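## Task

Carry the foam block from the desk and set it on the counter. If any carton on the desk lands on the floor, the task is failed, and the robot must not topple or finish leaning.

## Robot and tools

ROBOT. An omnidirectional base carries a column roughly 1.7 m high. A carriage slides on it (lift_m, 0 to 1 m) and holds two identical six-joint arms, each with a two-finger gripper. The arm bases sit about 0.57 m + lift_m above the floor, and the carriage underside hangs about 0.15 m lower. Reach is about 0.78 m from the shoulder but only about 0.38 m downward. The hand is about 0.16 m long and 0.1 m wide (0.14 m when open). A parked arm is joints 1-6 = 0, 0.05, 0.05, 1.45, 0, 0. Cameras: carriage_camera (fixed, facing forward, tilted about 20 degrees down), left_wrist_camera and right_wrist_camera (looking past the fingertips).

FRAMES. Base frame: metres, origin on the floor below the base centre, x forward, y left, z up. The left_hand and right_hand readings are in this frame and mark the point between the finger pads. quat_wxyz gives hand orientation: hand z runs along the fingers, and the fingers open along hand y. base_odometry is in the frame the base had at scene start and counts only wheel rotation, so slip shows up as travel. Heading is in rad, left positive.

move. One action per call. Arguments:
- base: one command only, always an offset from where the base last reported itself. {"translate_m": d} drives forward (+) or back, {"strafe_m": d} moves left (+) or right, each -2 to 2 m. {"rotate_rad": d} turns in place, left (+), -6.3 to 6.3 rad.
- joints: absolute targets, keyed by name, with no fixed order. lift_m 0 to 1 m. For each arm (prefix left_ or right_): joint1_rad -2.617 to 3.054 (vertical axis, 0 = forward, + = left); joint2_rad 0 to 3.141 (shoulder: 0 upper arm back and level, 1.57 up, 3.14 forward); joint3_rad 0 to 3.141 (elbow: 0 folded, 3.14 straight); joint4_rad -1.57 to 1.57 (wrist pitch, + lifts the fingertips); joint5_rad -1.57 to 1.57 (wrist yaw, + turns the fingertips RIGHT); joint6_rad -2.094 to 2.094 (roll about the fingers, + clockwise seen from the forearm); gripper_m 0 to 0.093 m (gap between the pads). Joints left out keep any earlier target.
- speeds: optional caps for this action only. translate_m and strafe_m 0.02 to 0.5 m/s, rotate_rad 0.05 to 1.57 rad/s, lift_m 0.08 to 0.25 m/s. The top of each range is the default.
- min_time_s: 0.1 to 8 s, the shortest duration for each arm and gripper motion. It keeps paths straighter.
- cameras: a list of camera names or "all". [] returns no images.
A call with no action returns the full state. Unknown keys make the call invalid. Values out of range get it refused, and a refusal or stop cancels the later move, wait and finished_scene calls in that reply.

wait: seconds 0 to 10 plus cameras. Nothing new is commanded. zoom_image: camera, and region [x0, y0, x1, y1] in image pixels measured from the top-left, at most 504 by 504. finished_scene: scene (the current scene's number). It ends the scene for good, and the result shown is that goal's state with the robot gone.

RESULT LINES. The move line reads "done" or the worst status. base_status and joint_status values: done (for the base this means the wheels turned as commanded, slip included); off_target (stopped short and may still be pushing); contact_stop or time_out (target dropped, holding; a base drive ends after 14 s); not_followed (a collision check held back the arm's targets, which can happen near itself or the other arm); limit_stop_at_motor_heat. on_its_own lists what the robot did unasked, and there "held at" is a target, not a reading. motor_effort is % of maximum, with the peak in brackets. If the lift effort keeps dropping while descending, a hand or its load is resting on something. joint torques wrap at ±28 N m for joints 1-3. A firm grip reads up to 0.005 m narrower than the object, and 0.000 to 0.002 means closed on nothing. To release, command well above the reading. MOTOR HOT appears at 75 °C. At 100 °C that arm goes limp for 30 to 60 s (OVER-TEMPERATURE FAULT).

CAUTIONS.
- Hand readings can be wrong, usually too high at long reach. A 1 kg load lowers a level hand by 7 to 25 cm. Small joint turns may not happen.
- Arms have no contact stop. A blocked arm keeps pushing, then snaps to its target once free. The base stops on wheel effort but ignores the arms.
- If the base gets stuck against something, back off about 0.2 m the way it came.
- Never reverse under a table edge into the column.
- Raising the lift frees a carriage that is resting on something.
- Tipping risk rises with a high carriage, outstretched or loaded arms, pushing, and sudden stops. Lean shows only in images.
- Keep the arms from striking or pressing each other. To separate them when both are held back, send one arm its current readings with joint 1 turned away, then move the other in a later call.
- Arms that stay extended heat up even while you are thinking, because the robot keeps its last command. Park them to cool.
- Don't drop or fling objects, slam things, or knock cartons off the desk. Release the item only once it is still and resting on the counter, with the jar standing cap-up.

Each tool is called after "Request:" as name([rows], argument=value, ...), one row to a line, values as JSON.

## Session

Request:
move(joints={"lift_m": 0.8}, base={"rotate_rad": 1.2}, cameras=["carriage_camera"])

Request:
move(base={"rotate_rad": 1.3}, cameras=["carriage_camera"])

Request:
move(base={"rotate_rad": 1.3}, cameras=["carriage_camera"])

Request:
move(base={"rotate_rad": 1.3}, cameras=["carriage_camera"])

Scene clock: 2.73 s.
Joint torques (N m): left_arm=[0.66 4.23 6.04 -0.22 -0.08 -0.04] | right_arm=[-0.06 4.51 6.95 -0.3 0 -0.12]
move: done
base_odometry: x=+0.000 y=+0.000 heading=+1.200
base_status: done
joint_positions: lift_m=+0.800 left_joint1_rad=-0.005 left_joint2_rad=+0.047 left_joint3_rad=+0.038 left_joint4_rad=+1.446 left_joint5_rad=-0.039 left_joint6_rad=-0.008 left_gripper_m=+0.09396 right_joint1_rad=+0.004 right_joint2_rad=+0.041 right_joint3_rad=+0.059 right_joint4_rad=+1.486 right_joint5_rad=-0.003 right_joint6_rad=+0.011 right_gripper_m=+0.09396
joint_status: all done
motor_effort: lift_m=+31(38) drive_wheels=+5(19)
left_hand: x=+0.2673 y=+0.3155 z=+1.7818 quat_wxyz=(+0.998, -0.020, +0.067, -0.006) (m; base frame)
right_hand: x=+0.2492 y=-0.3084 z=+1.7885 quat_wxyz=(+0.999, -0.001, +0.033, +0.008) (m; base frame)
pictures: carriage_camera
Images, in order (width x height): carriage_camera 504x504.

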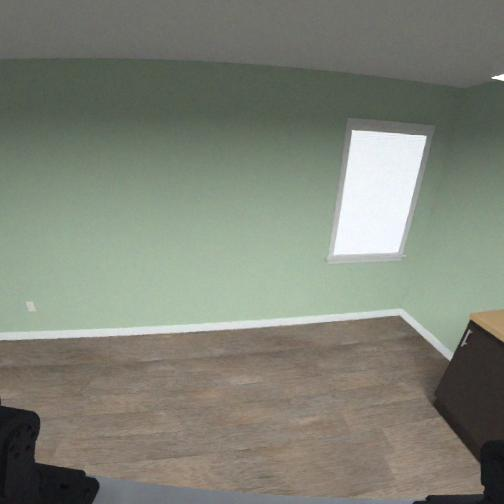

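Scene clock: 5.57 s.
Joint torques (N m): left_arm=[0.59 4.26 6 -0.21 -0.1 -0.04] | right_arm=[-0.01 4.51 6.97 -0.3 0.01 -0.13]
move: done
base_odometry: x=+0.000 y=+0.000 heading=+2.499
base_status: done
joint_positions: lift_m=+0.800 left_joint1_rad=-0.005 left_joint2_rad=+0.047 left_joint3_rad=+0.038 left_joint4_rad=+1.446 left_joint5_rad=-0.039 left_joint6_rad=-0.008 left_gripper_m=+0.09397 right_joint1_rad=+0.004 right_joint2_rad=+0.041 right_joint3_rad=+0.059 right_joint4_rad=+1.486 right_joint5_rad=-0.003 right_joint6_rad=+0.011 right_gripper_m=+0.09397
motor_effort: lift_m=+31(31) drive_wheels=+5(14)
left_hand: x=+0.2673 y=+0.3155 z=+1.7818 quat_wxyz=(+0.998, -0.020, +0.067, -0.006) (m; base frame)
right_hand: x=+0.2492 y=-0.3084 z=+1.7885 quat_wxyz=(+0.999, -0.001, +0.033, +0.008) (m; base frame)
pictures: carriage_camera

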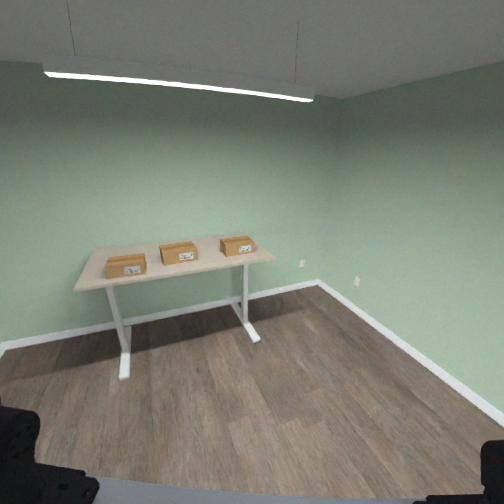

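Scene clock: 8.40 s.
Joint torques (N m): left_arm=[0.65 4.25 5.98 -0.21 -0.09 -0.05] | right_arm=[-0.02 4.49 6.97 -0.3 0 -0.12]
move: done
base_odometry: x=+0.000 y=+0.000 heading=-2.485
base_status: done
joint_positions: lift_m=+0.800 left_joint1_rad=-0.005 left_joint2_rad=+0.047 left_joint3_rad=+0.038 left_joint4_rad=+1.446 left_joint5_rad=-0.039 left_joint6_rad=-0.008 left_gripper_m=+0.09398 right_joint1_rad=+0.004 right_joint2_rad=+0.041 right_joint3_rad=+0.059 right_joint4_rad=+1.486 right_joint5_rad=-0.003 right_joint6_rad=+0.011 right_gripper_m=+0.09398
motor_effort: lift_m=+31(31) drive_wheels=+6(14)
left_hand: x=+0.2673 y=+0.3155 z=+1.7818 quat_wxyz=(+0.998, -0.020, +0.067, -0.006) (m; base frame)
right_hand: x=+0.2492 y=-0.3084 z=+1.7885 quat_wxyz=(+0.999, -0.001, +0.033, +0.008) (m; base frame)
pictures: carriage_camera

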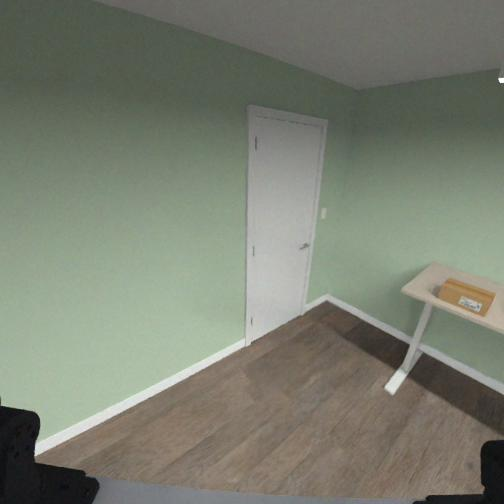

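Scene clock: 11.23 s.
Joint torques (N m): left_arm=[0.64 4.19 6.01 -0.21 -0.09 -0.04] | right_arm=[-0.01 4.51 6.94 -0.31 0.01 -0.13]
move: done
base_odometry: x=+0.000 y=+0.000 heading=-1.185
base_status: done
joint_positions: lift_m=+0.800 left_joint1_rad=-0.005 left_joint2_rad=+0.047 left_joint3_rad=+0.038 left_joint4_rad=+1.446 left_joint5_rad=-0.039 left_joint6_rad=-0.008 left_gripper_m=+0.09398 right_joint1_rad=+0.004 right_joint2_rad=+0.041 right_joint3_rad=+0.059 right_joint4_rad=+1.486 right_joint5_rad=-0.003 right_joint6_rad=+0.011 right_gripper_m=+0.09398
motor_effort: lift_m=+31(31) drive_wheels=+5(14)
left_hand: x=+0.2674 y=+0.3155 z=+1.7818 quat_wxyz=(+0.998, -0.020, +0.067, -0.006) (m; base frame)
right_hand: x=+0.2492 y=-0.3084 z=+1.7885 quat_wxyz=(+0.999, -0.001, +0.033, +0.008) (m; base frame)
pictures: carriage_camera

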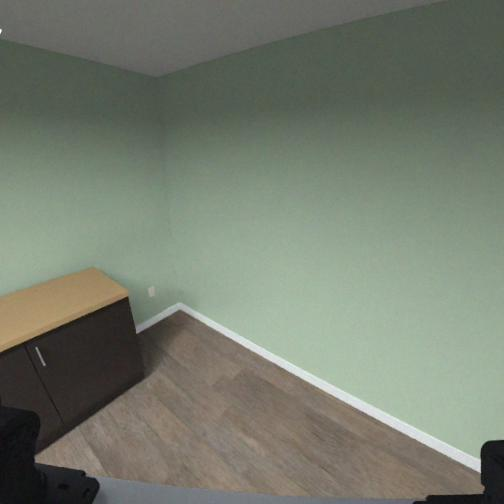

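Request:
move(joints={"lift_m": 0.95}, base={"rotate_rad": -2.24}, cameras=["carriage_camera"])

Request:
move(base={"translate_m": 1.4}, cameras=["carriage_camera"])

Scene clock: 28.17 s.
Joint torques (N m): left_arm=[0.59 4.18 6.01 -0.2 -0.09 -0.05] | right_arm=[-0.03 4.45 6.97 -0.3 0 -0.11]
move: done
base_odometry: x=+0.000 y=+0.000 heading=+2.859
base_status: done
joint_positions: lift_m=+0.950 left_joint1_rad=-0.005 left_joint2_rad=+0.047 left_joint3_rad=+0.038 left_joint4_rad=+1.446 left_joint5_rad=-0.039 left_joint6_rad=-0.008 left_gripper_m=+0.09400 right_joint1_rad=+0.004 right_joint2_rad=+0.041 right_joint3_rad=+0.059 right_joint4_rad=+1.486 right_joint5_rad=-0.003 right_joint6_rad=+0.011 right_gripper_m=+0.09399
joint_status: all done
motor_effort: lift_m=+31(38) drive_wheels=+6(18)
left_hand: x=+0.2675 y=+0.3155 z=+1.9317 quat_wxyz=(+0.998, -0.020, +0.067, -0.006) (m; base frame)
right_hand: x=+0.2492 y=-0.3084 z=+1.9385 quat_wxyz=(+0.999, -0.001, +0.033, +0.008) (m; base frame)
pictures: carriage_camera

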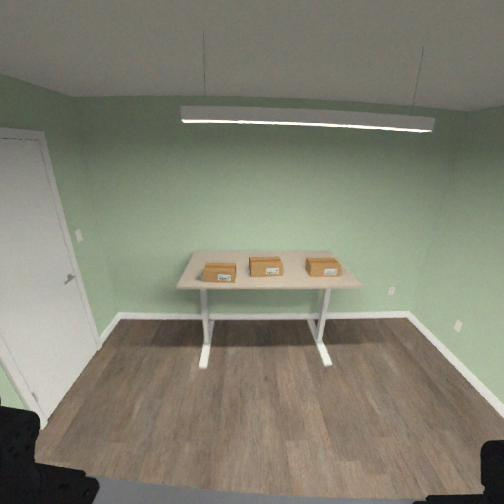

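Scene clock: 33.37 s.
Joint torques (N m): left_arm=[0.61 4.18 6.11 -0.21 -0.09 -0.05] | right_arm=[-0.03 4.46 6.99 -0.3 0 -0.11]
move: done
base_odometry: x=-1.344 y=+0.394 heading=+2.857
base_status: done
joint_positions: lift_m=+0.950 left_joint1_rad=-0.005 left_joint2_rad=+0.047 left_joint3_rad=+0.038 left_joint4_rad=+1.446 left_joint5_rad=-0.039 left_joint6_rad=-0.008 left_gripper_m=+0.09400 right_joint1_rad=+0.004 right_joint2_rad=+0.041 right_joint3_rad=+0.059 right_joint4_rad=+1.486 right_joint5_rad=-0.003 right_joint6_rad=+0.011 right_gripper_m=+0.09399
motor_effort: lift_m=+31(31) drive_wheels=-12(24)
left_hand: x=+0.2673 y=+0.3155 z=+1.9318 quat_wxyz=(+0.998, -0.020, +0.067, -0.006) (m; base frame)
right_hand: x=+0.2492 y=-0.3084 z=+1.9385 quat_wxyz=(+0.999, -0.001, +0.033, +0.008) (m; base frame)
pictures: carriage_camera

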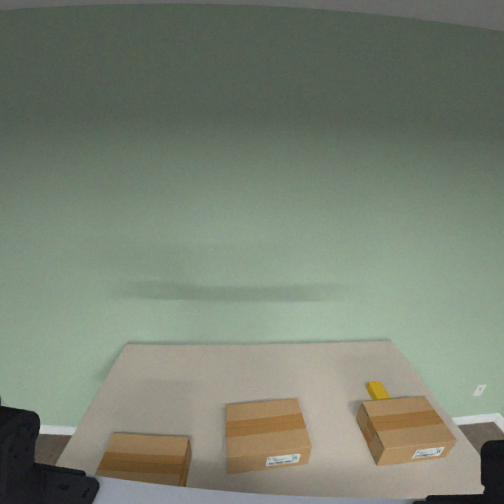

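Request:
zoom_image(camera="carriage_camera", region=[320, 350, 480, 480])

Request:
move(base={"strafe_m": -0.38}, joints={"right_joint1_rad": 0.0, "right_joint2_rad": 2.764, "right_joint3_rad": 1.329, "right_joint4_rad": -0.285, "lift_m": 0.75}, min_time_s=2.0, cameras=["carriage_camera", "right_wrist_camera"])

Scaled by 3.150 from the camera's 504x504 image, which has a finer 720x720 frame.

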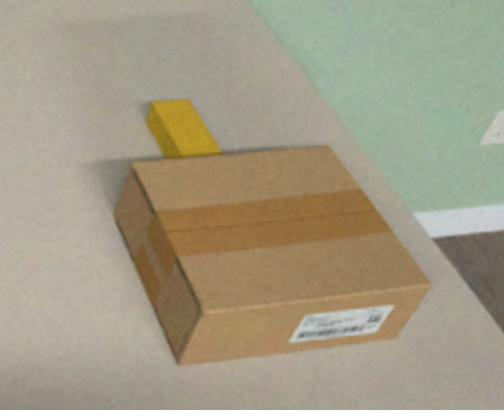

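Scene clock: 49.07 s.
Joint torques (N m): left_arm=[0.58 4.23 6.11 -0.21 -0.08 -0.04] | right_arm=[-2.24 -1.99 0.84 0.27 0.53 -0.15]
move: off_target
base_odometry: x=-1.238 y=+0.759 heading=+2.858
base_status: done
joint_positions: lift_m=+0.750 left_joint1_rad=-0.005 left_joint2_rad=+0.047 left_joint3_rad=+0.038 left_joint4_rad=+1.446 left_joint5_rad=-0.039 left_joint6_rad=-0.008 left_gripper_m=+0.09400 right_joint1_rad=+0.026 right_joint2_rad=+2.663 right_joint3_rad=+1.359 right_joint4_rad=-0.274 right_joint5_rad=-0.053 right_joint6_rad=+0.014 right_gripper_m=+0.09399
joint_status: right_joint1_rad off_target (ended at +0.026, target +0.000); the others done
motor_effort: lift_m=+27(29) drive_wheels=+2(12)
left_hand: x=+0.2674 y=+0.3156 z=+1.7321 quat_wxyz=(+0.998, -0.020, +0.067, -0.005) (m; base frame)
right_hand: x=+0.6073 y=-0.2900 z=+1.0736 quat_wxyz=(-0.004, -0.006, +1.000, +0.027) (m; base frame)
pictures: carriage_camera, right_wrist_camera
Images, in order (width x height): carriage_camera 504x504, right_wrist_camera 504x504.

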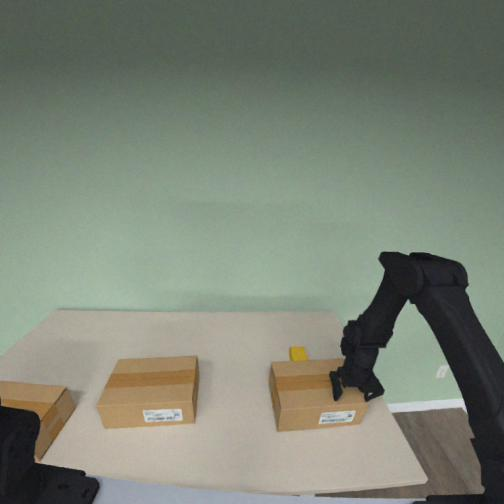

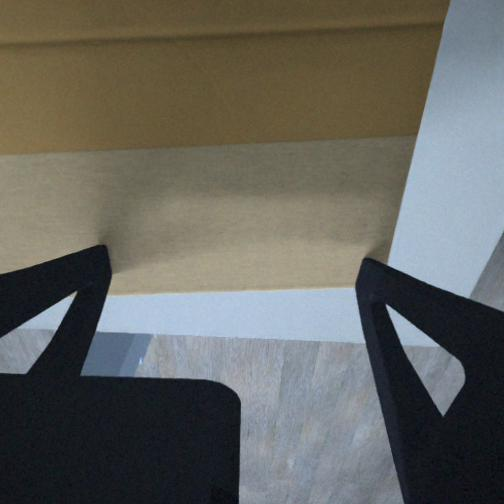

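Request:
move(joints={"lift_m": 0.95}, cameras=["carriage_camera", "right_wrist_camera"])

Scene clock: 54.23 s.
Joint torques (N m): left_arm=[0.53 4.18 6.05 -0.21 -0.09 -0.05] | right_arm=[-0.31 -12.25 3.25 -0.02 0.12 -0.15]
move: done
base_odometry: x=-1.238 y=+0.759 heading=+2.858
joint_positions: lift_m=+0.950 left_joint1_rad=-0.005 left_joint2_rad=+0.047 left_joint3_rad=+0.038 left_joint4_rad=+1.446 left_joint5_rad=-0.039 left_joint6_rad=-0.008 left_gripper_m=+0.09400 right_joint1_rad=+0.003 right_joint2_rad=+2.776 right_joint3_rad=+1.321 right_joint4_rad=-0.286 right_joint5_rad=-0.013 right_joint6_rad=+0.014 right_gripper_m=+0.09399
joint_status: all done
on_its_own: right_joint1_rad moved -0.023 to your old target +0.000
motor_effort: lift_m=+31(38) drive_wheels=+1(3)
left_hand: x=+0.2673 y=+0.3156 z=+1.9318 quat_wxyz=(+0.998, -0.020, +0.067, -0.005) (m; base frame)
right_hand: x=+0.5458 y=-0.3057 z=+1.2336 quat_wxyz=(-0.085, +0.006, +0.996, +0.006) (m; base frame)
pictures: carriage_camera, right_wrist_camera

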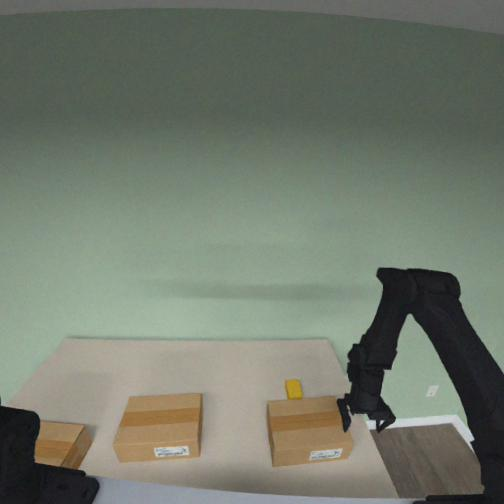

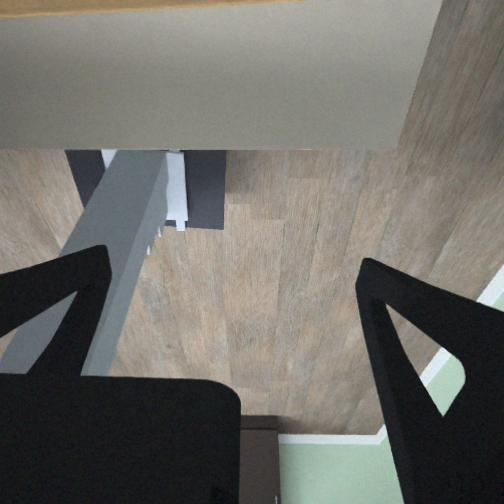

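Request:
move(base={"strafe_m": 0.12}, cameras=[])

Request:
move(base={"translate_m": 0.2}, speeds={"translate_m": 0.2}, cameras=["carriage_camera", "right_wrist_camera"])

Scene clock: 100.03 s.
Joint torques (N m): left_arm=[0.72 4.3 5.98 -0.2 -0.11 -0.05] | right_arm=[-0.32 -12.23 3.26 -0.01 0.11 -0.15]
move: done
base_odometry: x=-1.271 y=+0.644 heading=+2.857
base_status: done
joint_positions: lift_m=+0.950 left_joint1_rad=-0.005 left_joint2_rad=+0.047 left_joint3_rad=+0.038 left_joint4_rad=+1.446 left_joint5_rad=-0.039 left_joint6_rad=-0.008 left_gripper_m=+0.09400 right_joint1_rad=+0.004 right_joint2_rad=+2.776 right_joint3_rad=+1.321 right_joint4_rad=-0.286 right_joint5_rad=-0.011 right_joint6_rad=+0.014 right_gripper_m=+0.09399
motor_effort: lift_m=+31(31) drive_wheels=+5(12)
left_hand: x=+0.2673 y=+0.3156 z=+1.9318 quat_wxyz=(+0.998, -0.020, +0.067, -0.006) (m; base frame)
right_hand: x=+0.5458 y=-0.3057 z=+1.2336 quat_wxyz=(-0.085, +0.005, +0.996, +0.005) (m; base frame)
pictures: none

Scene clock: 102.27 s.
Joint torques (N m): left_arm=[0.59 4.22 6 -0.21 -0.08 -0.06] | right_arm=[-0.4 -12.27 3.15 -0.01 0.11 -0.15]
move: done
base_odometry: x=-1.463 y=+0.700 heading=+2.856
base_status: done
joint_positions: lift_m=+0.950 left_joint1_rad=-0.005 left_joint2_rad=+0.047 left_joint3_rad=+0.038 left_joint4_rad=+1.447 left_joint5_rad=-0.039 left_joint6_rad=-0.008 left_gripper_m=+0.09400 right_joint1_rad=+0.004 right_joint2_rad=+2.776 right_joint3_rad=+1.323 right_joint4_rad=-0.286 right_joint5_rad=-0.011 right_joint6_rad=+0.014 right_gripper_m=+0.09399
motor_effort: lift_m=+31(31) drive_wheels=-10(16)
left_hand: x=+0.2672 y=+0.3156 z=+1.9318 quat_wxyz=(+0.998, -0.020, +0.066, -0.006) (m; base frame)
right_hand: x=+0.5466 y=-0.3057 z=+1.2337 quat_wxyz=(-0.084, +0.005, +0.996, +0.005) (m; base frame)
pictures: carriage_camera, right_wrist_camera

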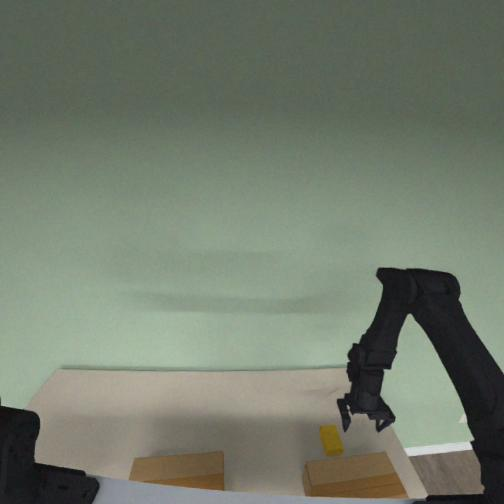

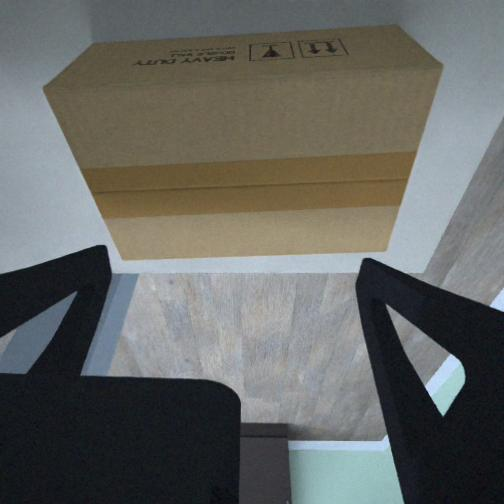

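Request:
move(joints={"right_joint2_rad": 2.863, "right_joint3_rad": 1.627, "right_joint4_rad": -0.435, "lift_m": 0.9}, min_time_s=1.2, cameras=["right_wrist_camera"])

Scene clock: 116.17 s.
Joint torques (N m): left_arm=[0.61 4.21 6.05 -0.21 -0.09 -0.05] | right_arm=[-0.43 -11.64 5.56 -0.05 0.09 -0.14]
move: done
base_odometry: x=-1.463 y=+0.700 heading=+2.856
joint_positions: lift_m=+0.900 left_joint1_rad=-0.005 left_joint2_rad=+0.047 left_joint3_rad=+0.038 left_joint4_rad=+1.447 left_joint5_rad=-0.039 left_joint6_rad=-0.008 left_gripper_m=+0.09400 right_joint1_rad=+0.004 right_joint2_rad=+2.854 right_joint3_rad=+1.611 right_joint4_rad=-0.414 right_joint5_rad=-0.011 right_joint6_rad=+0.014 right_gripper_m=+0.09399
joint_status: all done
motor_effort: lift_m=+27(29) drive_wheels=+7(11)
left_hand: x=+0.2672 y=+0.3156 z=+1.8821 quat_wxyz=(+0.998, -0.020, +0.066, -0.006) (m; base frame)
right_hand: x=+0.6207 y=-0.3053 z=+1.1856 quat_wxyz=(-0.043, +0.005, +0.999, +0.005) (m; base frame)
pictures: right_wrist_camera

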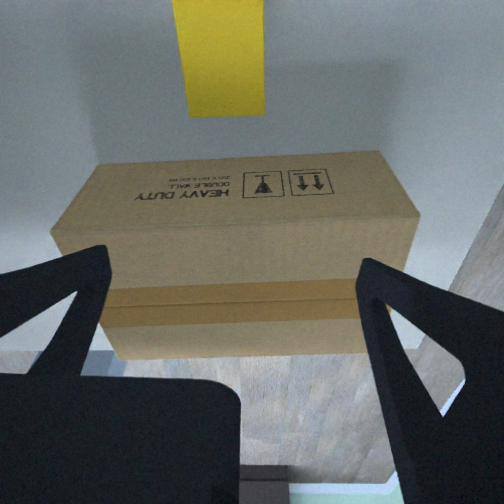

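Request:
move(joints={"right_joint1_rad": 0.022, "right_joint2_rad": 2.923, "right_joint3_rad": 1.795, "right_joint4_rad": -0.55, "right_joint6_rad": -0.03, "lift_m": 0.78}, min_time_s=0.8, cameras=["right_wrist_camera"])

Scene clock: 146.87 s.
Joint torques (N m): left_arm=[0.58 4.26 6 -0.22 -0.08 -0.05] | right_arm=[0.68 -13.57 5.97 -0.11 0.09 -0.25]
move: done
base_odometry: x=-1.463 y=+0.700 heading=+2.856
joint_positions: lift_m=+0.780 left_joint1_rad=-0.005 left_joint2_rad=+0.047 left_joint3_rad=+0.038 left_joint4_rad=+1.447 left_joint5_rad=-0.039 left_joint6_rad=-0.008 left_gripper_m=+0.09400 right_joint1_rad=+0.014 right_joint2_rad=+2.927 right_joint3_rad=+1.780 right_joint4_rad=-0.528 right_joint5_rad=-0.011 right_joint6_rad=-0.016 right_gripper_m=+0.09399
joint_status: all done
motor_effort: lift_m=+28(28) drive_wheels=-8(11)
left_hand: x=+0.2672 y=+0.3156 z=+1.7620 quat_wxyz=(+0.998, -0.020, +0.066, -0.006) (m; base frame)
right_hand: x=+0.6402 y=-0.3014 z=+1.0611 quat_wxyz=(-0.053, -0.015, +0.998, +0.006) (m; base frame)
pictures: right_wrist_camera

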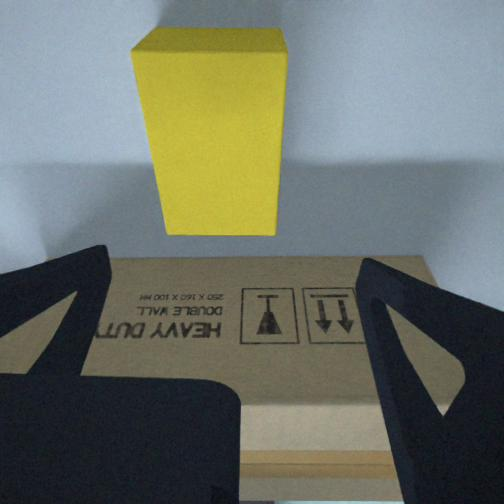

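Request:
move(joints={"right_joint1_rad": 0.045, "lift_m": 0.704}, speeds={"lift_m": 0.12}, cameras=["right_wrist_camera"])

Scene clock: 167.80 s.
Joint torques (N m): left_arm=[0.62 4.26 6.04 -0.2 -0.09 -0.05] | right_arm=[0.27 -13.86 5.6 -0.03 0.1 -0.25]
move: done
base_odometry: x=-1.463 y=+0.700 heading=+2.856
joint_positions: lift_m=+0.704 left_joint1_rad=-0.005 left_joint2_rad=+0.047 left_joint3_rad=+0.038 left_joint4_rad=+1.447 left_joint5_rad=-0.039 left_joint6_rad=-0.008 left_gripper_m=+0.09400 right_joint1_rad=+0.041 right_joint2_rad=+2.929 right_joint3_rad=+1.784 right_joint4_rad=-0.537 right_joint5_rad=-0.011 right_joint6_rad=-0.018 right_gripper_m=+0.09399
joint_status: all done
motor_effort: lift_m=+28(29) drive_wheels=-8(9)
left_hand: x=+0.2672 y=+0.3156 z=+1.6861 quat_wxyz=(+0.998, -0.020, +0.066, -0.006) (m; base frame)
right_hand: x=+0.6387 y=-0.2903 z=+0.9851 quat_wxyz=(-0.056, -0.029, +0.998, +0.005) (m; base frame)
pictures: right_wrist_camera

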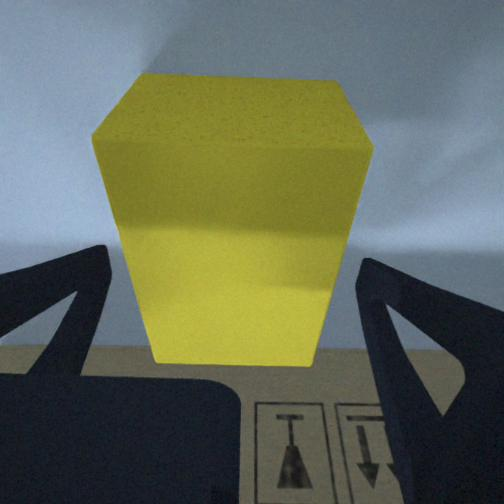

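Request:
move(joints={"right_gripper_m": 0.05}, min_time_s=1.0, cameras=["right_wrist_camera"])

Scene clock: 172.30 s.
Joint torques (N m): left_arm=[0.61 4.21 6.01 -0.21 -0.09 -0.04] | right_arm=[0.28 -13.76 5.61 -0.04 0.1 -0.25]
move: off_target
base_odometry: x=-1.463 y=+0.700 heading=+2.856
joint_positions: lift_m=+0.704 left_joint1_rad=-0.005 left_joint2_rad=+0.047 left_joint3_rad=+0.038 left_joint4_rad=+1.447 left_joint5_rad=-0.039 left_joint6_rad=-0.008 left_gripper_m=+0.09400 right_joint1_rad=+0.041 right_joint2_rad=+2.929 right_joint3_rad=+1.784 right_joint4_rad=-0.537 right_joint5_rad=-0.011 right_joint6_rad=-0.018 right_gripper_m=+0.05636
joint_status: right_gripper_m off_target (ended at +0.05639, target +0.05000)
motor_effort: lift_m=+28(28) drive_wheels=-9(10)
left_hand: x=+0.2672 y=+0.3156 z=+1.6861 quat_wxyz=(+0.998, -0.020, +0.066, -0.006) (m; base frame)
right_hand: x=+0.6387 y=-0.2903 z=+0.9851 quat_wxyz=(-0.056, -0.029, +0.998, +0.005) (m; base frame)
pictures: right_wrist_camera

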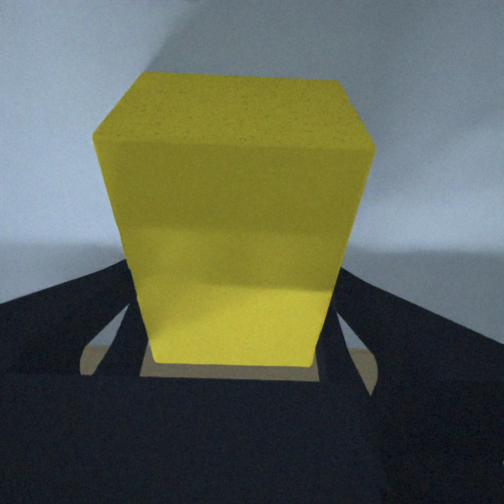

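Request:
move(joints={"lift_m": 0.9}, cameras=["right_wrist_camera"])

Request:
move(base={"translate_m": -0.6}, joints={"right_joint1_rad": 0.0, "right_joint2_rad": 1.3, "right_joint3_rad": 0.6, "right_joint4_rad": -0.9}, min_time_s=2.2, speeds={"translate_m": 0.35}, cameras=["right_wrist_camera", "carriage_camera"])

Request:
move(base={"rotate_rad": 3.142}, cameras=["carriage_camera", "right_wrist_camera"])

Scene clock: 203.60 s.
Joint torques (N m): left_arm=[0.54 4.18 6.04 -0.22 -0.09 -0.04] | right_arm=[0.25 -14.02 5.45 -0.01 0.09 -0.24]
move: done
base_odometry: x=-1.463 y=+0.700 heading=+2.856
joint_positions: lift_m=+0.900 left_joint1_rad=-0.005 left_joint2_rad=+0.047 left_joint3_rad=+0.038 left_joint4_rad=+1.447 left_joint5_rad=-0.039 left_joint6_rad=-0.008 left_gripper_m=+0.09400 right_joint1_rad=+0.041 right_joint2_rad=+2.932 right_joint3_rad=+1.785 right_joint4_rad=-0.541 right_joint5_rad=-0.011 right_joint6_rad=-0.018 right_gripper_m=+0.05636
joint_status: all done
motor_effort: lift_m=+31(38) drive_wheels=-8(11)
left_hand: x=+0.2672 y=+0.3156 z=+1.8818 quat_wxyz=(+0.998, -0.020, +0.066, -0.006) (m; base frame)
right_hand: x=+0.6373 y=-0.2903 z=+1.1800 quat_wxyz=(-0.058, -0.029, +0.998, +0.005) (m; base frame)
pictures: right_wrist_camera

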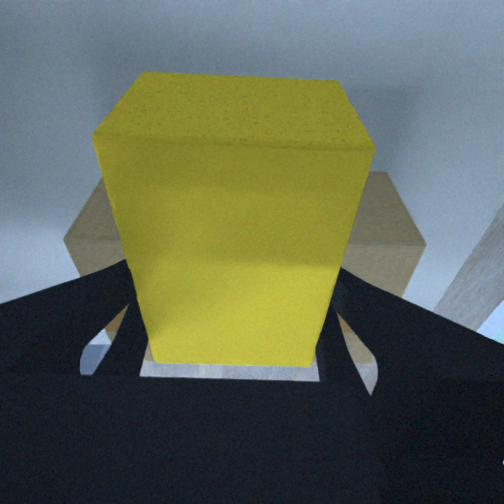

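Scene clock: 207.17 s.
Joint torques (N m): left_arm=[0.62 4.22 6 -0.18 -0.09 -0.04] | right_arm=[-0.76 -4.55 6.15 0.19 0.09 -0.23]
move: done
base_odometry: x=-0.887 y=+0.531 heading=+2.855
base_status: done
joint_positions: lift_m=+0.900 left_joint1_rad=-0.005 left_joint2_rad=+0.047 left_joint3_rad=+0.038 left_joint4_rad=+1.446 left_joint5_rad=-0.040 left_joint6_rad=-0.008 left_gripper_m=+0.09400 right_joint1_rad=+0.009 right_joint2_rad=+1.313 right_joint3_rad=+0.604 right_joint4_rad=-0.887 right_joint5_rad=-0.011 right_joint6_rad=-0.018 right_gripper_m=+0.05636
joint_status: all done
motor_effort: lift_m=+31(31) drive_wheels=-9(21)
left_hand: x=+0.2675 y=+0.3157 z=+1.8818 quat_wxyz=(+0.998, -0.020, +0.067, -0.006) (m; base frame)
right_hand: x=+0.4041 y=-0.3056 z=+1.4633 quat_wxyz=(-0.013, -0.013, +1.000, +0.005) (m; base frame)
pictures: carriage_camera, right_wrist_camera

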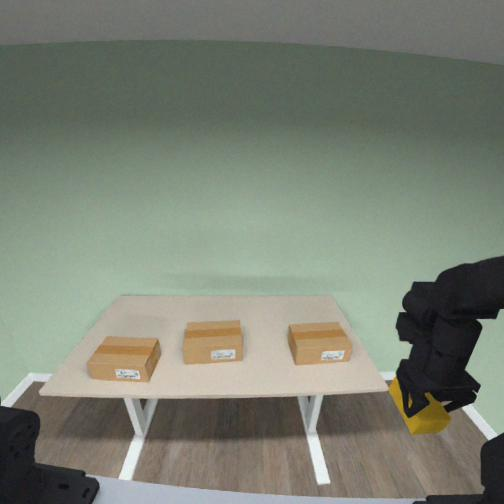

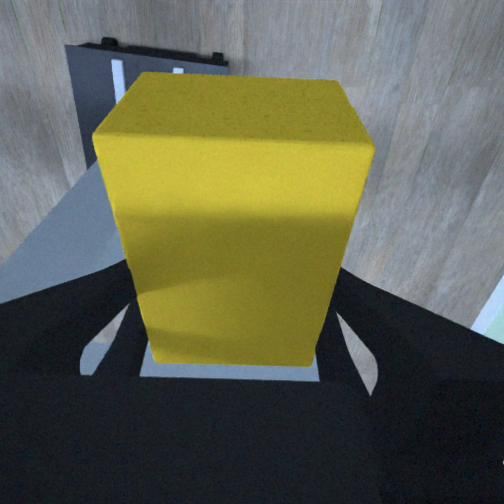

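Scene clock: 211.43 s.
Joint torques (N m): left_arm=[0.59 4.25 6.02 -0.18 -0.08 -0.05] | right_arm=[-0.39 -4.53 6.16 0.2 0.06 -0.24]
move: done
base_odometry: x=-0.887 y=+0.531 heading=-0.287
base_status: done
joint_positions: lift_m=+0.900 left_joint1_rad=-0.005 left_joint2_rad=+0.047 left_joint3_rad=+0.038 left_joint4_rad=+1.444 left_joint5_rad=-0.040 left_joint6_rad=-0.008 left_gripper_m=+0.09401 right_joint1_rad=+0.004 right_joint2_rad=+1.313 right_joint3_rad=+0.604 right_joint4_rad=-0.889 right_joint5_rad=-0.007 right_joint6_rad=-0.018 right_gripper_m=+0.05630
motor_effort: lift_m=+31(31) drive_wheels=+6(17)
left_hand: x=+0.2678 y=+0.3157 z=+1.8817 quat_wxyz=(+0.997, -0.020, +0.068, -0.006) (m; base frame)
right_hand: x=+0.4037 y=-0.3071 z=+1.4635 quat_wxyz=(-0.014, -0.011, +1.000, +0.004) (m; base frame)
pictures: carriage_camera, right_wrist_camera

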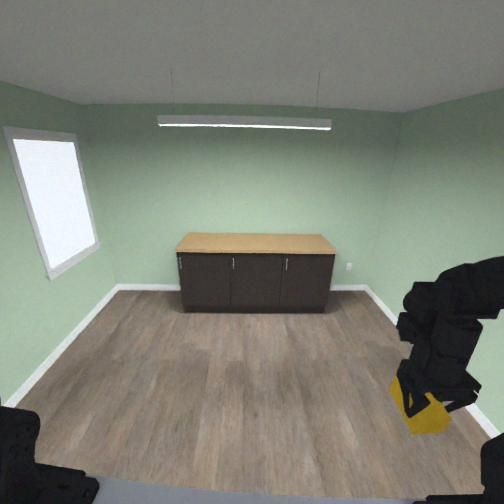

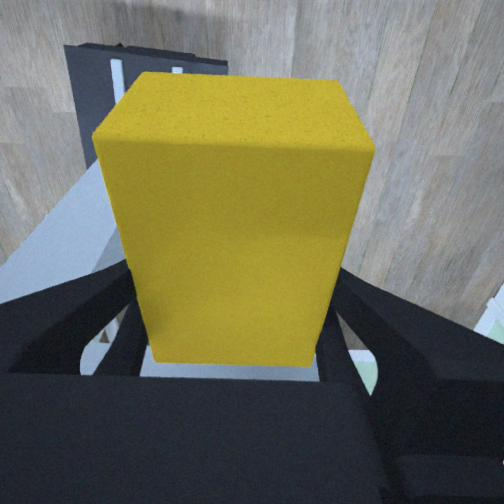

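Request:
move(base={"translate_m": 1.75}, cameras=["carriage_camera"])

Scene clock: 223.87 s.
Joint torques (N m): left_arm=[0.59 4.27 6.08 -0.17 -0.08 -0.05] | right_arm=[-0.4 -4.38 6.17 0.22 0.06 -0.24]
move: done
base_odometry: x=+0.792 y=+0.039 heading=-0.285
base_status: done
joint_positions: lift_m=+0.900 left_joint1_rad=-0.005 left_joint2_rad=+0.047 left_joint3_rad=+0.038 left_joint4_rad=+1.444 left_joint5_rad=-0.040 left_joint6_rad=-0.008 left_gripper_m=+0.09401 right_joint1_rad=+0.004 right_joint2_rad=+1.312 right_joint3_rad=+0.604 right_joint4_rad=-0.891 right_joint5_rad=-0.007 right_joint6_rad=-0.018 right_gripper_m=+0.05630
motor_effort: lift_m=+31(31) drive_wheels=+7(24)
left_hand: x=+0.2678 y=+0.3157 z=+1.8817 quat_wxyz=(+0.998, -0.020, +0.068, -0.006) (m; base frame)
right_hand: x=+0.4034 y=-0.3071 z=+1.4636 quat_wxyz=(-0.014, -0.011, +1.000, +0.004) (m; base frame)
pictures: carriage_camera

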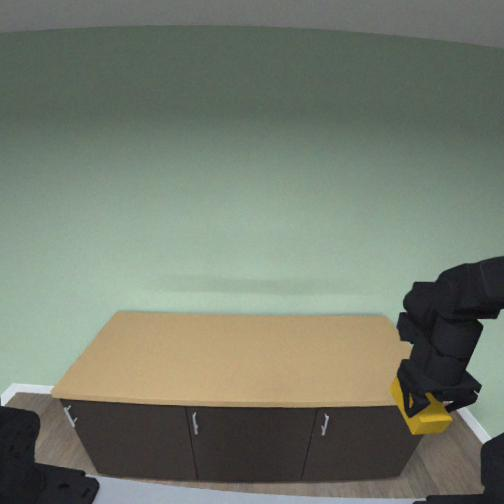

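Request:
move(base={"translate_m": 0.22}, speeds={"translate_m": 0.3}, joints={"right_joint2_rad": 2.764, "right_joint3_rad": 1.329, "right_joint4_rad": -0.285}, min_time_s=2.0, cameras=["right_wrist_camera"])

Request:
move(base={"translate_m": 0.12}, speeds={"translate_m": 0.2}, cameras=["right_wrist_camera", "carriage_camera"])

Scene clock: 238.60 s.
Joint torques (N m): left_arm=[0.61 4.22 6.08 -0.19 -0.08 -0.04] | right_arm=[-0.35 -10.66 3.74 0.16 0.06 -0.24]
move: done
base_odometry: x=+1.003 y=-0.023 heading=-0.285
base_status: done
joint_positions: lift_m=+0.900 left_joint1_rad=-0.005 left_joint2_rad=+0.047 left_joint3_rad=+0.038 left_joint4_rad=+1.445 left_joint5_rad=-0.040 left_joint6_rad=-0.008 left_gripper_m=+0.09401 right_joint1_rad=+0.004 right_joint2_rad=+2.759 right_joint3_rad=+1.318 right_joint4_rad=-0.304 right_joint5_rad=-0.007 right_joint6_rad=-0.018 right_gripper_m=+0.05630
joint_status: all done
motor_effort: lift_m=+31(31) drive_wheels=-10(18)
left_hand: x=+0.2676 y=+0.3157 z=+1.8817 quat_wxyz=(+0.998, -0.020, +0.067, -0.006) (m; base frame)
right_hand: x=+0.5458 y=-0.3065 z=+1.1890 quat_wxyz=(-0.088, -0.011, +0.996, +0.004) (m; base frame)
pictures: right_wrist_camera

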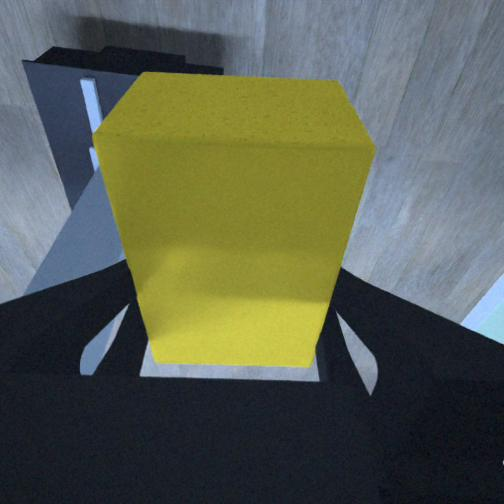

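Scene clock: 240.27 s.
Joint torques (N m): left_arm=[0.55 4.23 5.96 -0.21 -0.06 -0.06] | right_arm=[-0.34 -10.66 3.38 0.11 0.05 -0.24]
move: done
base_odometry: x=+1.118 y=-0.056 heading=-0.283
base_status: done
joint_positions: lift_m=+0.900 left_joint1_rad=-0.005 left_joint2_rad=+0.047 left_joint3_rad=+0.038 left_joint4_rad=+1.446 left_joint5_rad=-0.040 left_joint6_rad=-0.008 left_gripper_m=+0.09401 right_joint1_rad=+0.004 right_joint2_rad=+2.759 right_joint3_rad=+1.322 right_joint4_rad=-0.296 right_joint5_rad=-0.007 right_joint6_rad=-0.018 right_gripper_m=+0.05630
motor_effort: lift_m=+31(31) drive_wheels=-9(17)
left_hand: x=+0.2675 y=+0.3157 z=+1.8818 quat_wxyz=(+0.998, -0.020, +0.067, -0.006) (m; base frame)
right_hand: x=+0.5499 y=-0.3065 z=+1.1889 quat_wxyz=(-0.081, -0.011, +0.997, +0.004) (m; base frame)
pictures: carriage_camera, right_wrist_camera

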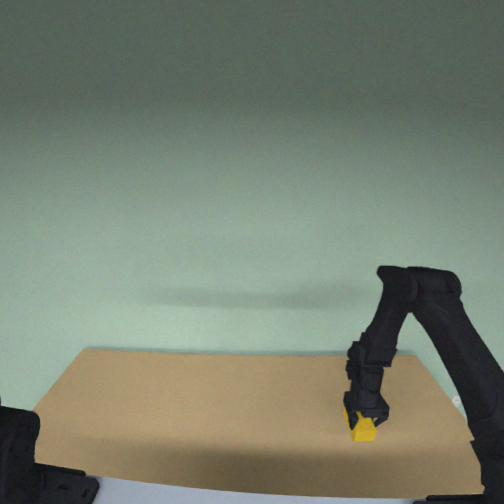

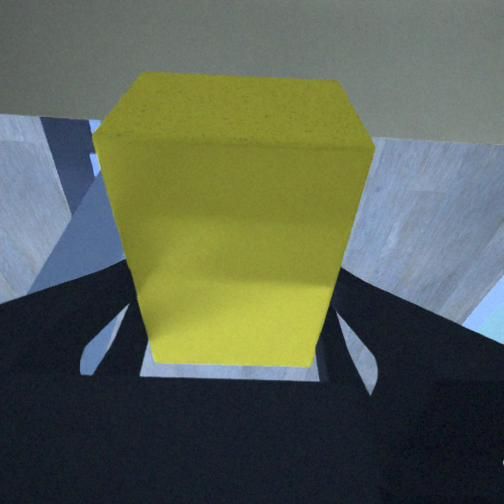

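Request:
move(base={"translate_m": 0.08}, speeds={"translate_m": 0.2}, joints={"lift_m": 0.85}, cameras=["right_wrist_camera"])

Scene clock: 251.40 s.
Joint torques (N m): left_arm=[0.61 4.29 6.06 -0.21 -0.07 -0.04] | right_arm=[-0.36 -11.81 3.04 0.04 0.05 -0.23]
move: done
base_odometry: x=+1.195 y=-0.078 heading=-0.282
base_status: done
joint_positions: lift_m=+0.850 left_joint1_rad=-0.005 left_joint2_rad=+0.047 left_joint3_rad=+0.038 left_joint4_rad=+1.445 left_joint5_rad=-0.040 left_joint6_rad=-0.008 left_gripper_m=+0.09401 right_joint1_rad=+0.004 right_joint2_rad=+2.771 right_joint3_rad=+1.324 right_joint4_rad=-0.290 right_joint5_rad=-0.007 right_joint6_rad=-0.018 right_gripper_m=+0.05630
joint_status: all done
motor_effort: lift_m=+27(29) drive_wheels=+6(17)
left_hand: x=+0.2677 y=+0.3157 z=+1.8320 quat_wxyz=(+0.998, -0.020, +0.067, -0.006) (m; base frame)
right_hand: x=+0.5477 y=-0.3065 z=+1.1355 quat_wxyz=(-0.083, -0.011, +0.996, +0.004) (m; base frame)
pictures: right_wrist_camera

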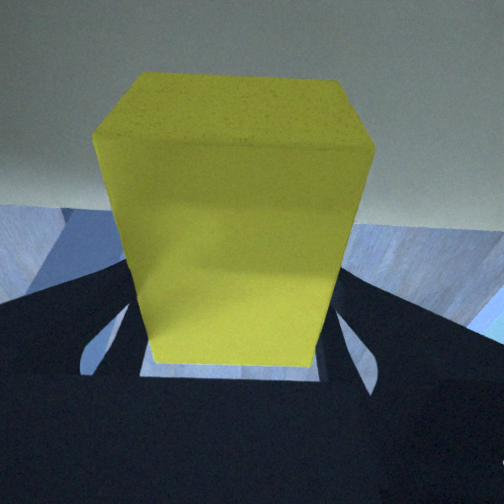

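Request:
move(joints={"lift_m": 0.67}, cameras=["right_wrist_camera"])

Request:
move(joints={"lift_m": 0.66}, speeds={"lift_m": 0.08}, cameras=["right_wrist_camera"])

Scene clock: 258.93 s.
Joint torques (N m): left_arm=[0.59 4.21 6.01 -0.19 -0.09 -0.05] | right_arm=[-0.39 -11.88 3.06 0.03 0.06 -0.24]
move: done
base_odometry: x=+1.195 y=-0.078 heading=-0.282
joint_positions: lift_m=+0.670 left_joint1_rad=-0.005 left_joint2_rad=+0.047 left_joint3_rad=+0.038 left_joint4_rad=+1.445 left_joint5_rad=-0.040 left_joint6_rad=-0.008 left_gripper_m=+0.09401 right_joint1_rad=+0.004 right_joint2_rad=+2.772 right_joint3_rad=+1.324 right_joint4_rad=-0.290 right_joint5_rad=-0.007 right_joint6_rad=-0.018 right_gripper_m=+0.05630
joint_status: all done
motor_effort: lift_m=+27(29) drive_wheels=+5(10)
left_hand: x=+0.2677 y=+0.3157 z=+1.6520 quat_wxyz=(+0.998, -0.020, +0.067, -0.006) (m; base frame)
right_hand: x=+0.5476 y=-0.3065 z=+0.9554 quat_wxyz=(-0.083, -0.011, +0.996, +0.004) (m; base frame)
pictures: right_wrist_camera

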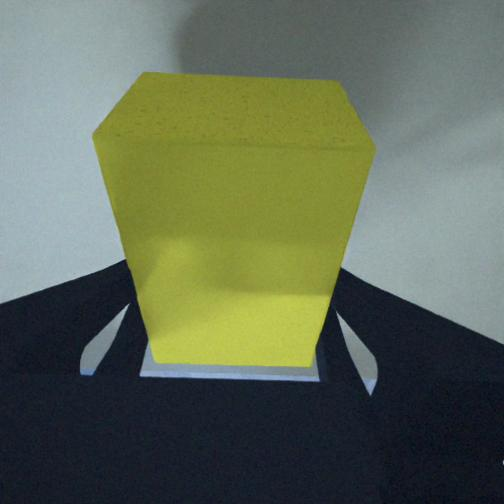

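Scene clock: 259.50 s.
Joint torques (N m): left_arm=[0.64 4.27 5.97 -0.2 -0.07 -0.04] | right_arm=[-0.39 -11.85 3.08 0.02 0.05 -0.23]
move: done
base_odometry: x=+1.195 y=-0.078 heading=-0.282
joint_positions: lift_m=+0.660 left_joint1_rad=-0.005 left_joint2_rad=+0.047 left_joint3_rad=+0.038 left_joint4_rad=+1.445 left_joint5_rad=-0.040 left_joint6_rad=-0.008 left_gripper_m=+0.09401 right_joint1_rad=+0.004 right_joint2_rad=+2.772 right_joint3_rad=+1.324 right_joint4_rad=-0.288 right_joint5_rad=-0.007 right_joint6_rad=-0.018 right_gripper_m=+0.05630
joint_status: all done
motor_effort: lift_m=+27(28) drive_wheels=+7(9)
left_hand: x=+0.2677 y=+0.3157 z=+1.6420 quat_wxyz=(+0.998, -0.020, +0.067, -0.006) (m; base frame)
right_hand: x=+0.5478 y=-0.3065 z=+0.9452 quat_wxyz=(-0.083, -0.011, +0.997, +0.004) (m; base frame)
pictures: right_wrist_camera

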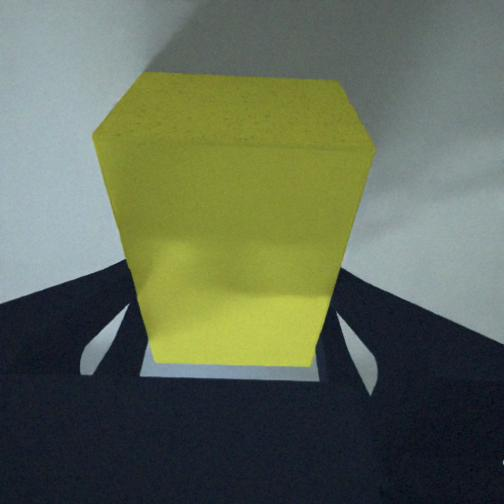

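Request:
move(joints={"lift_m": 0.652, "right_joint4_rad": -0.23}, speeds={"lift_m": 0.08}, min_time_s=0.5, cameras=["right_wrist_camera"])

Request:
move(joints={"lift_m": 0.645}, speeds={"lift_m": 0.08}, cameras=["right_wrist_camera"])

Scene clock: 267.47 s.
Joint torques (N m): left_arm=[0.59 4.25 6.01 -0.18 -0.06 -0.04] | right_arm=[-0.38 -10.78 3.14 0.79 0.05 -0.23]
move: off_target
base_odometry: x=+1.195 y=-0.078 heading=-0.282
joint_positions: lift_m=+0.652 left_joint1_rad=-0.005 left_joint2_rad=+0.047 left_joint3_rad=+0.038 left_joint4_rad=+1.445 left_joint5_rad=-0.040 left_joint6_rad=-0.008 left_gripper_m=+0.09401 right_joint1_rad=+0.004 right_joint2_rad=+2.761 right_joint3_rad=+1.324 right_joint4_rad=-0.307 right_joint5_rad=-0.007 right_joint6_rad=-0.019 right_gripper_m=+0.05630
joint_status: right_joint4_rad off_target (ended at -0.307, target -0.230); the others done
motor_effort: lift_m=+25(26) drive_wheels=+6(8)
left_hand: x=+0.2677 y=+0.3157 z=+1.6343 quat_wxyz=(+0.998, -0.020, +0.067, -0.006) (m; base frame)
right_hand: x=+0.5477 y=-0.3065 z=+0.9416 quat_wxyz=(-0.086, -0.011, +0.996, +0.004) (m; base frame)
pictures: right_wrist_camera

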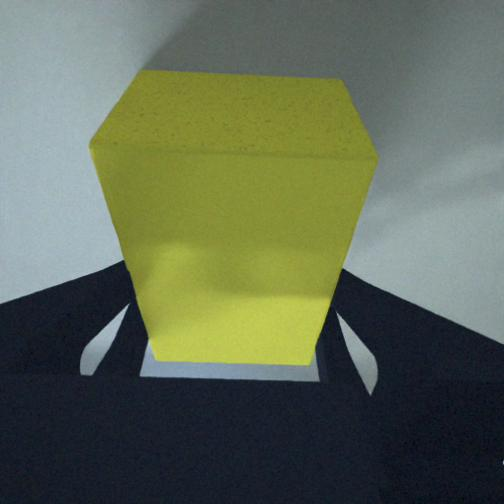

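Scene clock: 267.93 s.
Joint torques (N m): left_arm=[0.62 4.25 6.04 -0.18 -0.08 -0.05] | right_arm=[-0.39 -9.26 3.23 1.08 0.05 -0.23]
move: done
base_odometry: x=+1.195 y=-0.078 heading=-0.282
joint_positions: lift_m=+0.646 left_joint1_rad=-0.005 left_joint2_rad=+0.047 left_joint3_rad=+0.038 left_joint4_rad=+1.445 left_joint5_rad=-0.040 left_joint6_rad=-0.008 left_gripper_m=+0.09401 right_joint1_rad=+0.004 right_joint2_rad=+2.745 right_joint3_rad=+1.324 right_joint4_rad=-0.334 right_joint5_rad=-0.007 right_joint6_rad=-0.019 right_gripper_m=+0.05630
joint_status: all done
motor_effort: lift_m=+24(24) drive_wheels=+5(7)
left_hand: x=+0.2677 y=+0.3157 z=+1.6274 quat_wxyz=(+0.998, -0.020, +0.067, -0.006) (m; base frame)
right_hand: x=+0.5471 y=-0.3064 z=+0.9406 quat_wxyz=(-0.092, -0.011, +0.996, +0.004) (m; base frame)
pictures: right_wrist_camera

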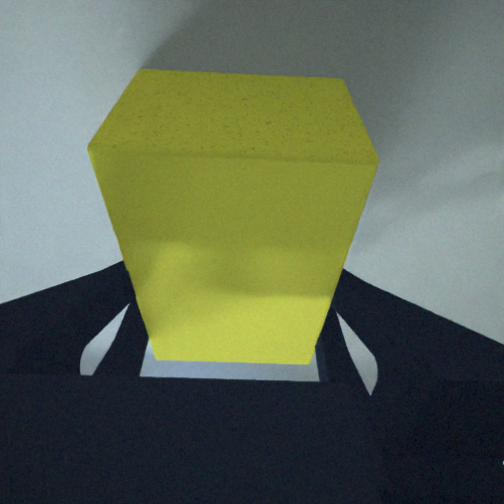

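Request:
move(joints={"lift_m": 0.668, "right_joint4_rad": -0.222}, min_time_s=0.4, cameras=["right_wrist_camera"])

Request:
move(joints={"lift_m": 0.656}, speeds={"lift_m": 0.08}, cameras=["right_wrist_camera"])

Scene clock: 275.83 s.
Joint torques (N m): left_arm=[0.57 4.18 6.04 -0.18 -0.07 -0.04] | right_arm=[-0.35 -10.78 3.25 0.34 0.06 -0.23]
move: done
base_odometry: x=+1.195 y=-0.078 heading=-0.282
joint_positions: lift_m=+0.668 left_joint1_rad=-0.005 left_joint2_rad=+0.047 left_joint3_rad=+0.038 left_joint4_rad=+1.445 left_joint5_rad=-0.040 left_joint6_rad=-0.008 left_gripper_m=+0.09401 right_joint1_rad=+0.004 right_joint2_rad=+2.760 right_joint3_rad=+1.324 right_joint4_rad=-0.243 right_joint5_rad=-0.007 right_joint6_rad=-0.019 right_gripper_m=+0.05630
joint_status: all done
motor_effort: lift_m=+31(36) drive_wheels=+3(10)
left_hand: x=+0.2677 y=+0.3157 z=+1.6497 quat_wxyz=(+0.998, -0.020, +0.067, -0.006) (m; base frame)
right_hand: x=+0.5635 y=-0.3064 z=+0.9551 quat_wxyz=(-0.054, -0.011, +0.998, +0.004) (m; base frame)
pictures: right_wrist_camera

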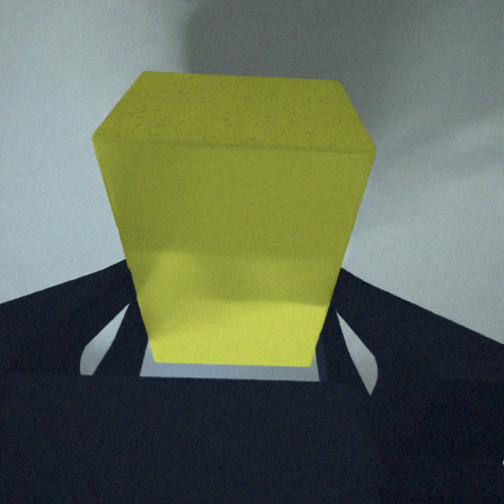

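Scene clock: 276.37 s.
Joint torques (N m): left_arm=[0.59 4.26 6.04 -0.2 -0.08 -0.04] | right_arm=[-0.36 -11.07 3.22 0.28 0.07 -0.22]
move: done
base_odometry: x=+1.195 y=-0.078 heading=-0.282
joint_positions: lift_m=+0.656 left_joint1_rad=-0.005 left_joint2_rad=+0.047 left_joint3_rad=+0.038 left_joint4_rad=+1.445 left_joint5_rad=-0.040 left_joint6_rad=-0.008 left_gripper_m=+0.09401 right_joint1_rad=+0.004 right_joint2_rad=+2.762 right_joint3_rad=+1.324 right_joint4_rad=-0.236 right_joint5_rad=-0.007 right_joint6_rad=-0.019 right_gripper_m=+0.05630
joint_status: all done
motor_effort: lift_m=+28(28) drive_wheels=+6(11)
left_hand: x=+0.2677 y=+0.3157 z=+1.6380 quat_wxyz=(+0.998, -0.020, +0.067, -0.006) (m; base frame)
right_hand: x=+0.5648 y=-0.3064 z=+0.9425 quat_wxyz=(-0.051, -0.011, +0.999, +0.004) (m; base frame)
pictures: right_wrist_camera

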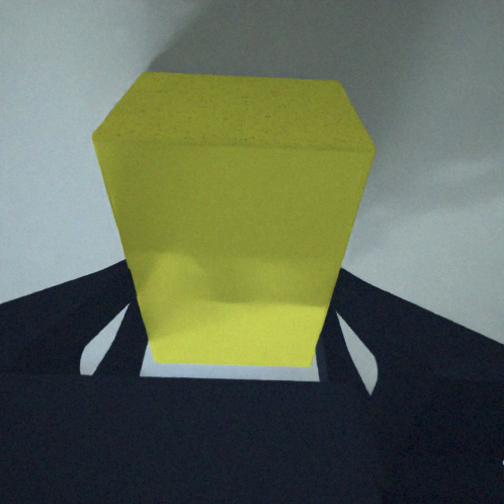

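Request:
move(joints={"lift_m": 0.65}, speeds={"lift_m": 0.08}, cameras=["right_wrist_camera"])

Request:
move(joints={"lift_m": 0.645}, speeds={"lift_m": 0.08}, cameras=["right_wrist_camera"])

Scene clock: 280.47 s.
Joint torques (N m): left_arm=[0.61 4.21 5.93 -0.2 -0.08 -0.05] | right_arm=[-0.38 -9.89 3.21 0.53 0.05 -0.21]
move: done
base_odometry: x=+1.195 y=-0.078 heading=-0.282
joint_positions: lift_m=+0.650 left_joint1_rad=-0.005 left_joint2_rad=+0.047 left_joint3_rad=+0.038 left_joint4_rad=+1.445 left_joint5_rad=-0.040 left_joint6_rad=-0.008 left_gripper_m=+0.09401 right_joint1_rad=+0.004 right_joint2_rad=+2.750 right_joint3_rad=+1.325 right_joint4_rad=-0.258 right_joint5_rad=-0.007 right_joint6_rad=-0.019 right_gripper_m=+0.05630
joint_status: all done
motor_effort: lift_m=+25(25) drive_wheels=-10(10)
left_hand: x=+0.2677 y=+0.3157 z=+1.6323 quat_wxyz=(+0.998, -0.020, +0.067, -0.006) (m; base frame)
right_hand: x=+0.5643 y=-0.3064 z=+0.9412 quat_wxyz=(-0.056, -0.011, +0.998, +0.004) (m; base frame)
pictures: right_wrist_camera

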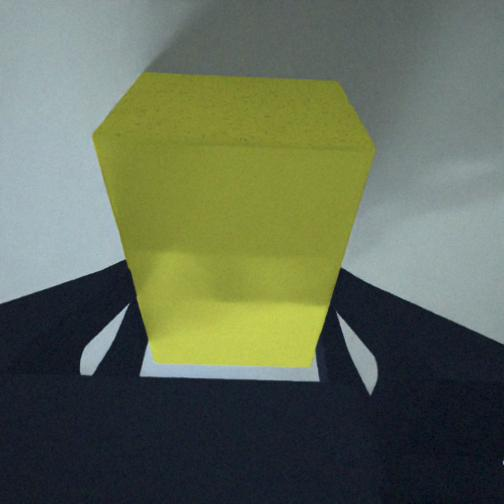

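Scene clock: 280.90 s.
Joint torques (N m): left_arm=[0.57 4.19 5.98 -0.19 -0.08 -0.03] | right_arm=[-0.39 -8.69 3.21 0.72 0.06 -0.23]
move: done
base_odometry: x=+1.195 y=-0.078 heading=-0.282
joint_positions: lift_m=+0.646 left_joint1_rad=-0.005 left_joint2_rad=+0.047 left_joint3_rad=+0.038 left_joint4_rad=+1.445 left_joint5_rad=-0.040 left_joint6_rad=-0.008 left_gripper_m=+0.09401 right_joint1_rad=+0.004 right_joint2_rad=+2.738 right_joint3_rad=+1.326 right_joint4_rad=-0.279 right_joint5_rad=-0.007 right_joint6_rad=-0.019 right_gripper_m=+0.05630
joint_status: all done
motor_effort: lift_m=+24(24) drive_wheels=-9(10)
left_hand: x=+0.2677 y=+0.3157 z=+1.6273 quat_wxyz=(+0.998, -0.020, +0.067, -0.006) (m; base frame)
right_hand: x=+0.5640 y=-0.3064 z=+0.9408 quat_wxyz=(-0.060, -0.011, +0.998, +0.004) (m; base frame)
pictures: right_wrist_camera

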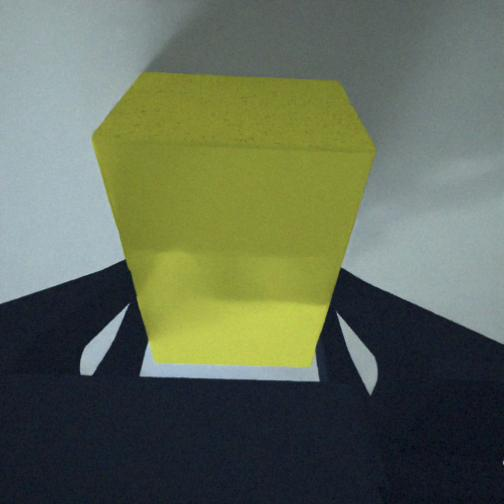

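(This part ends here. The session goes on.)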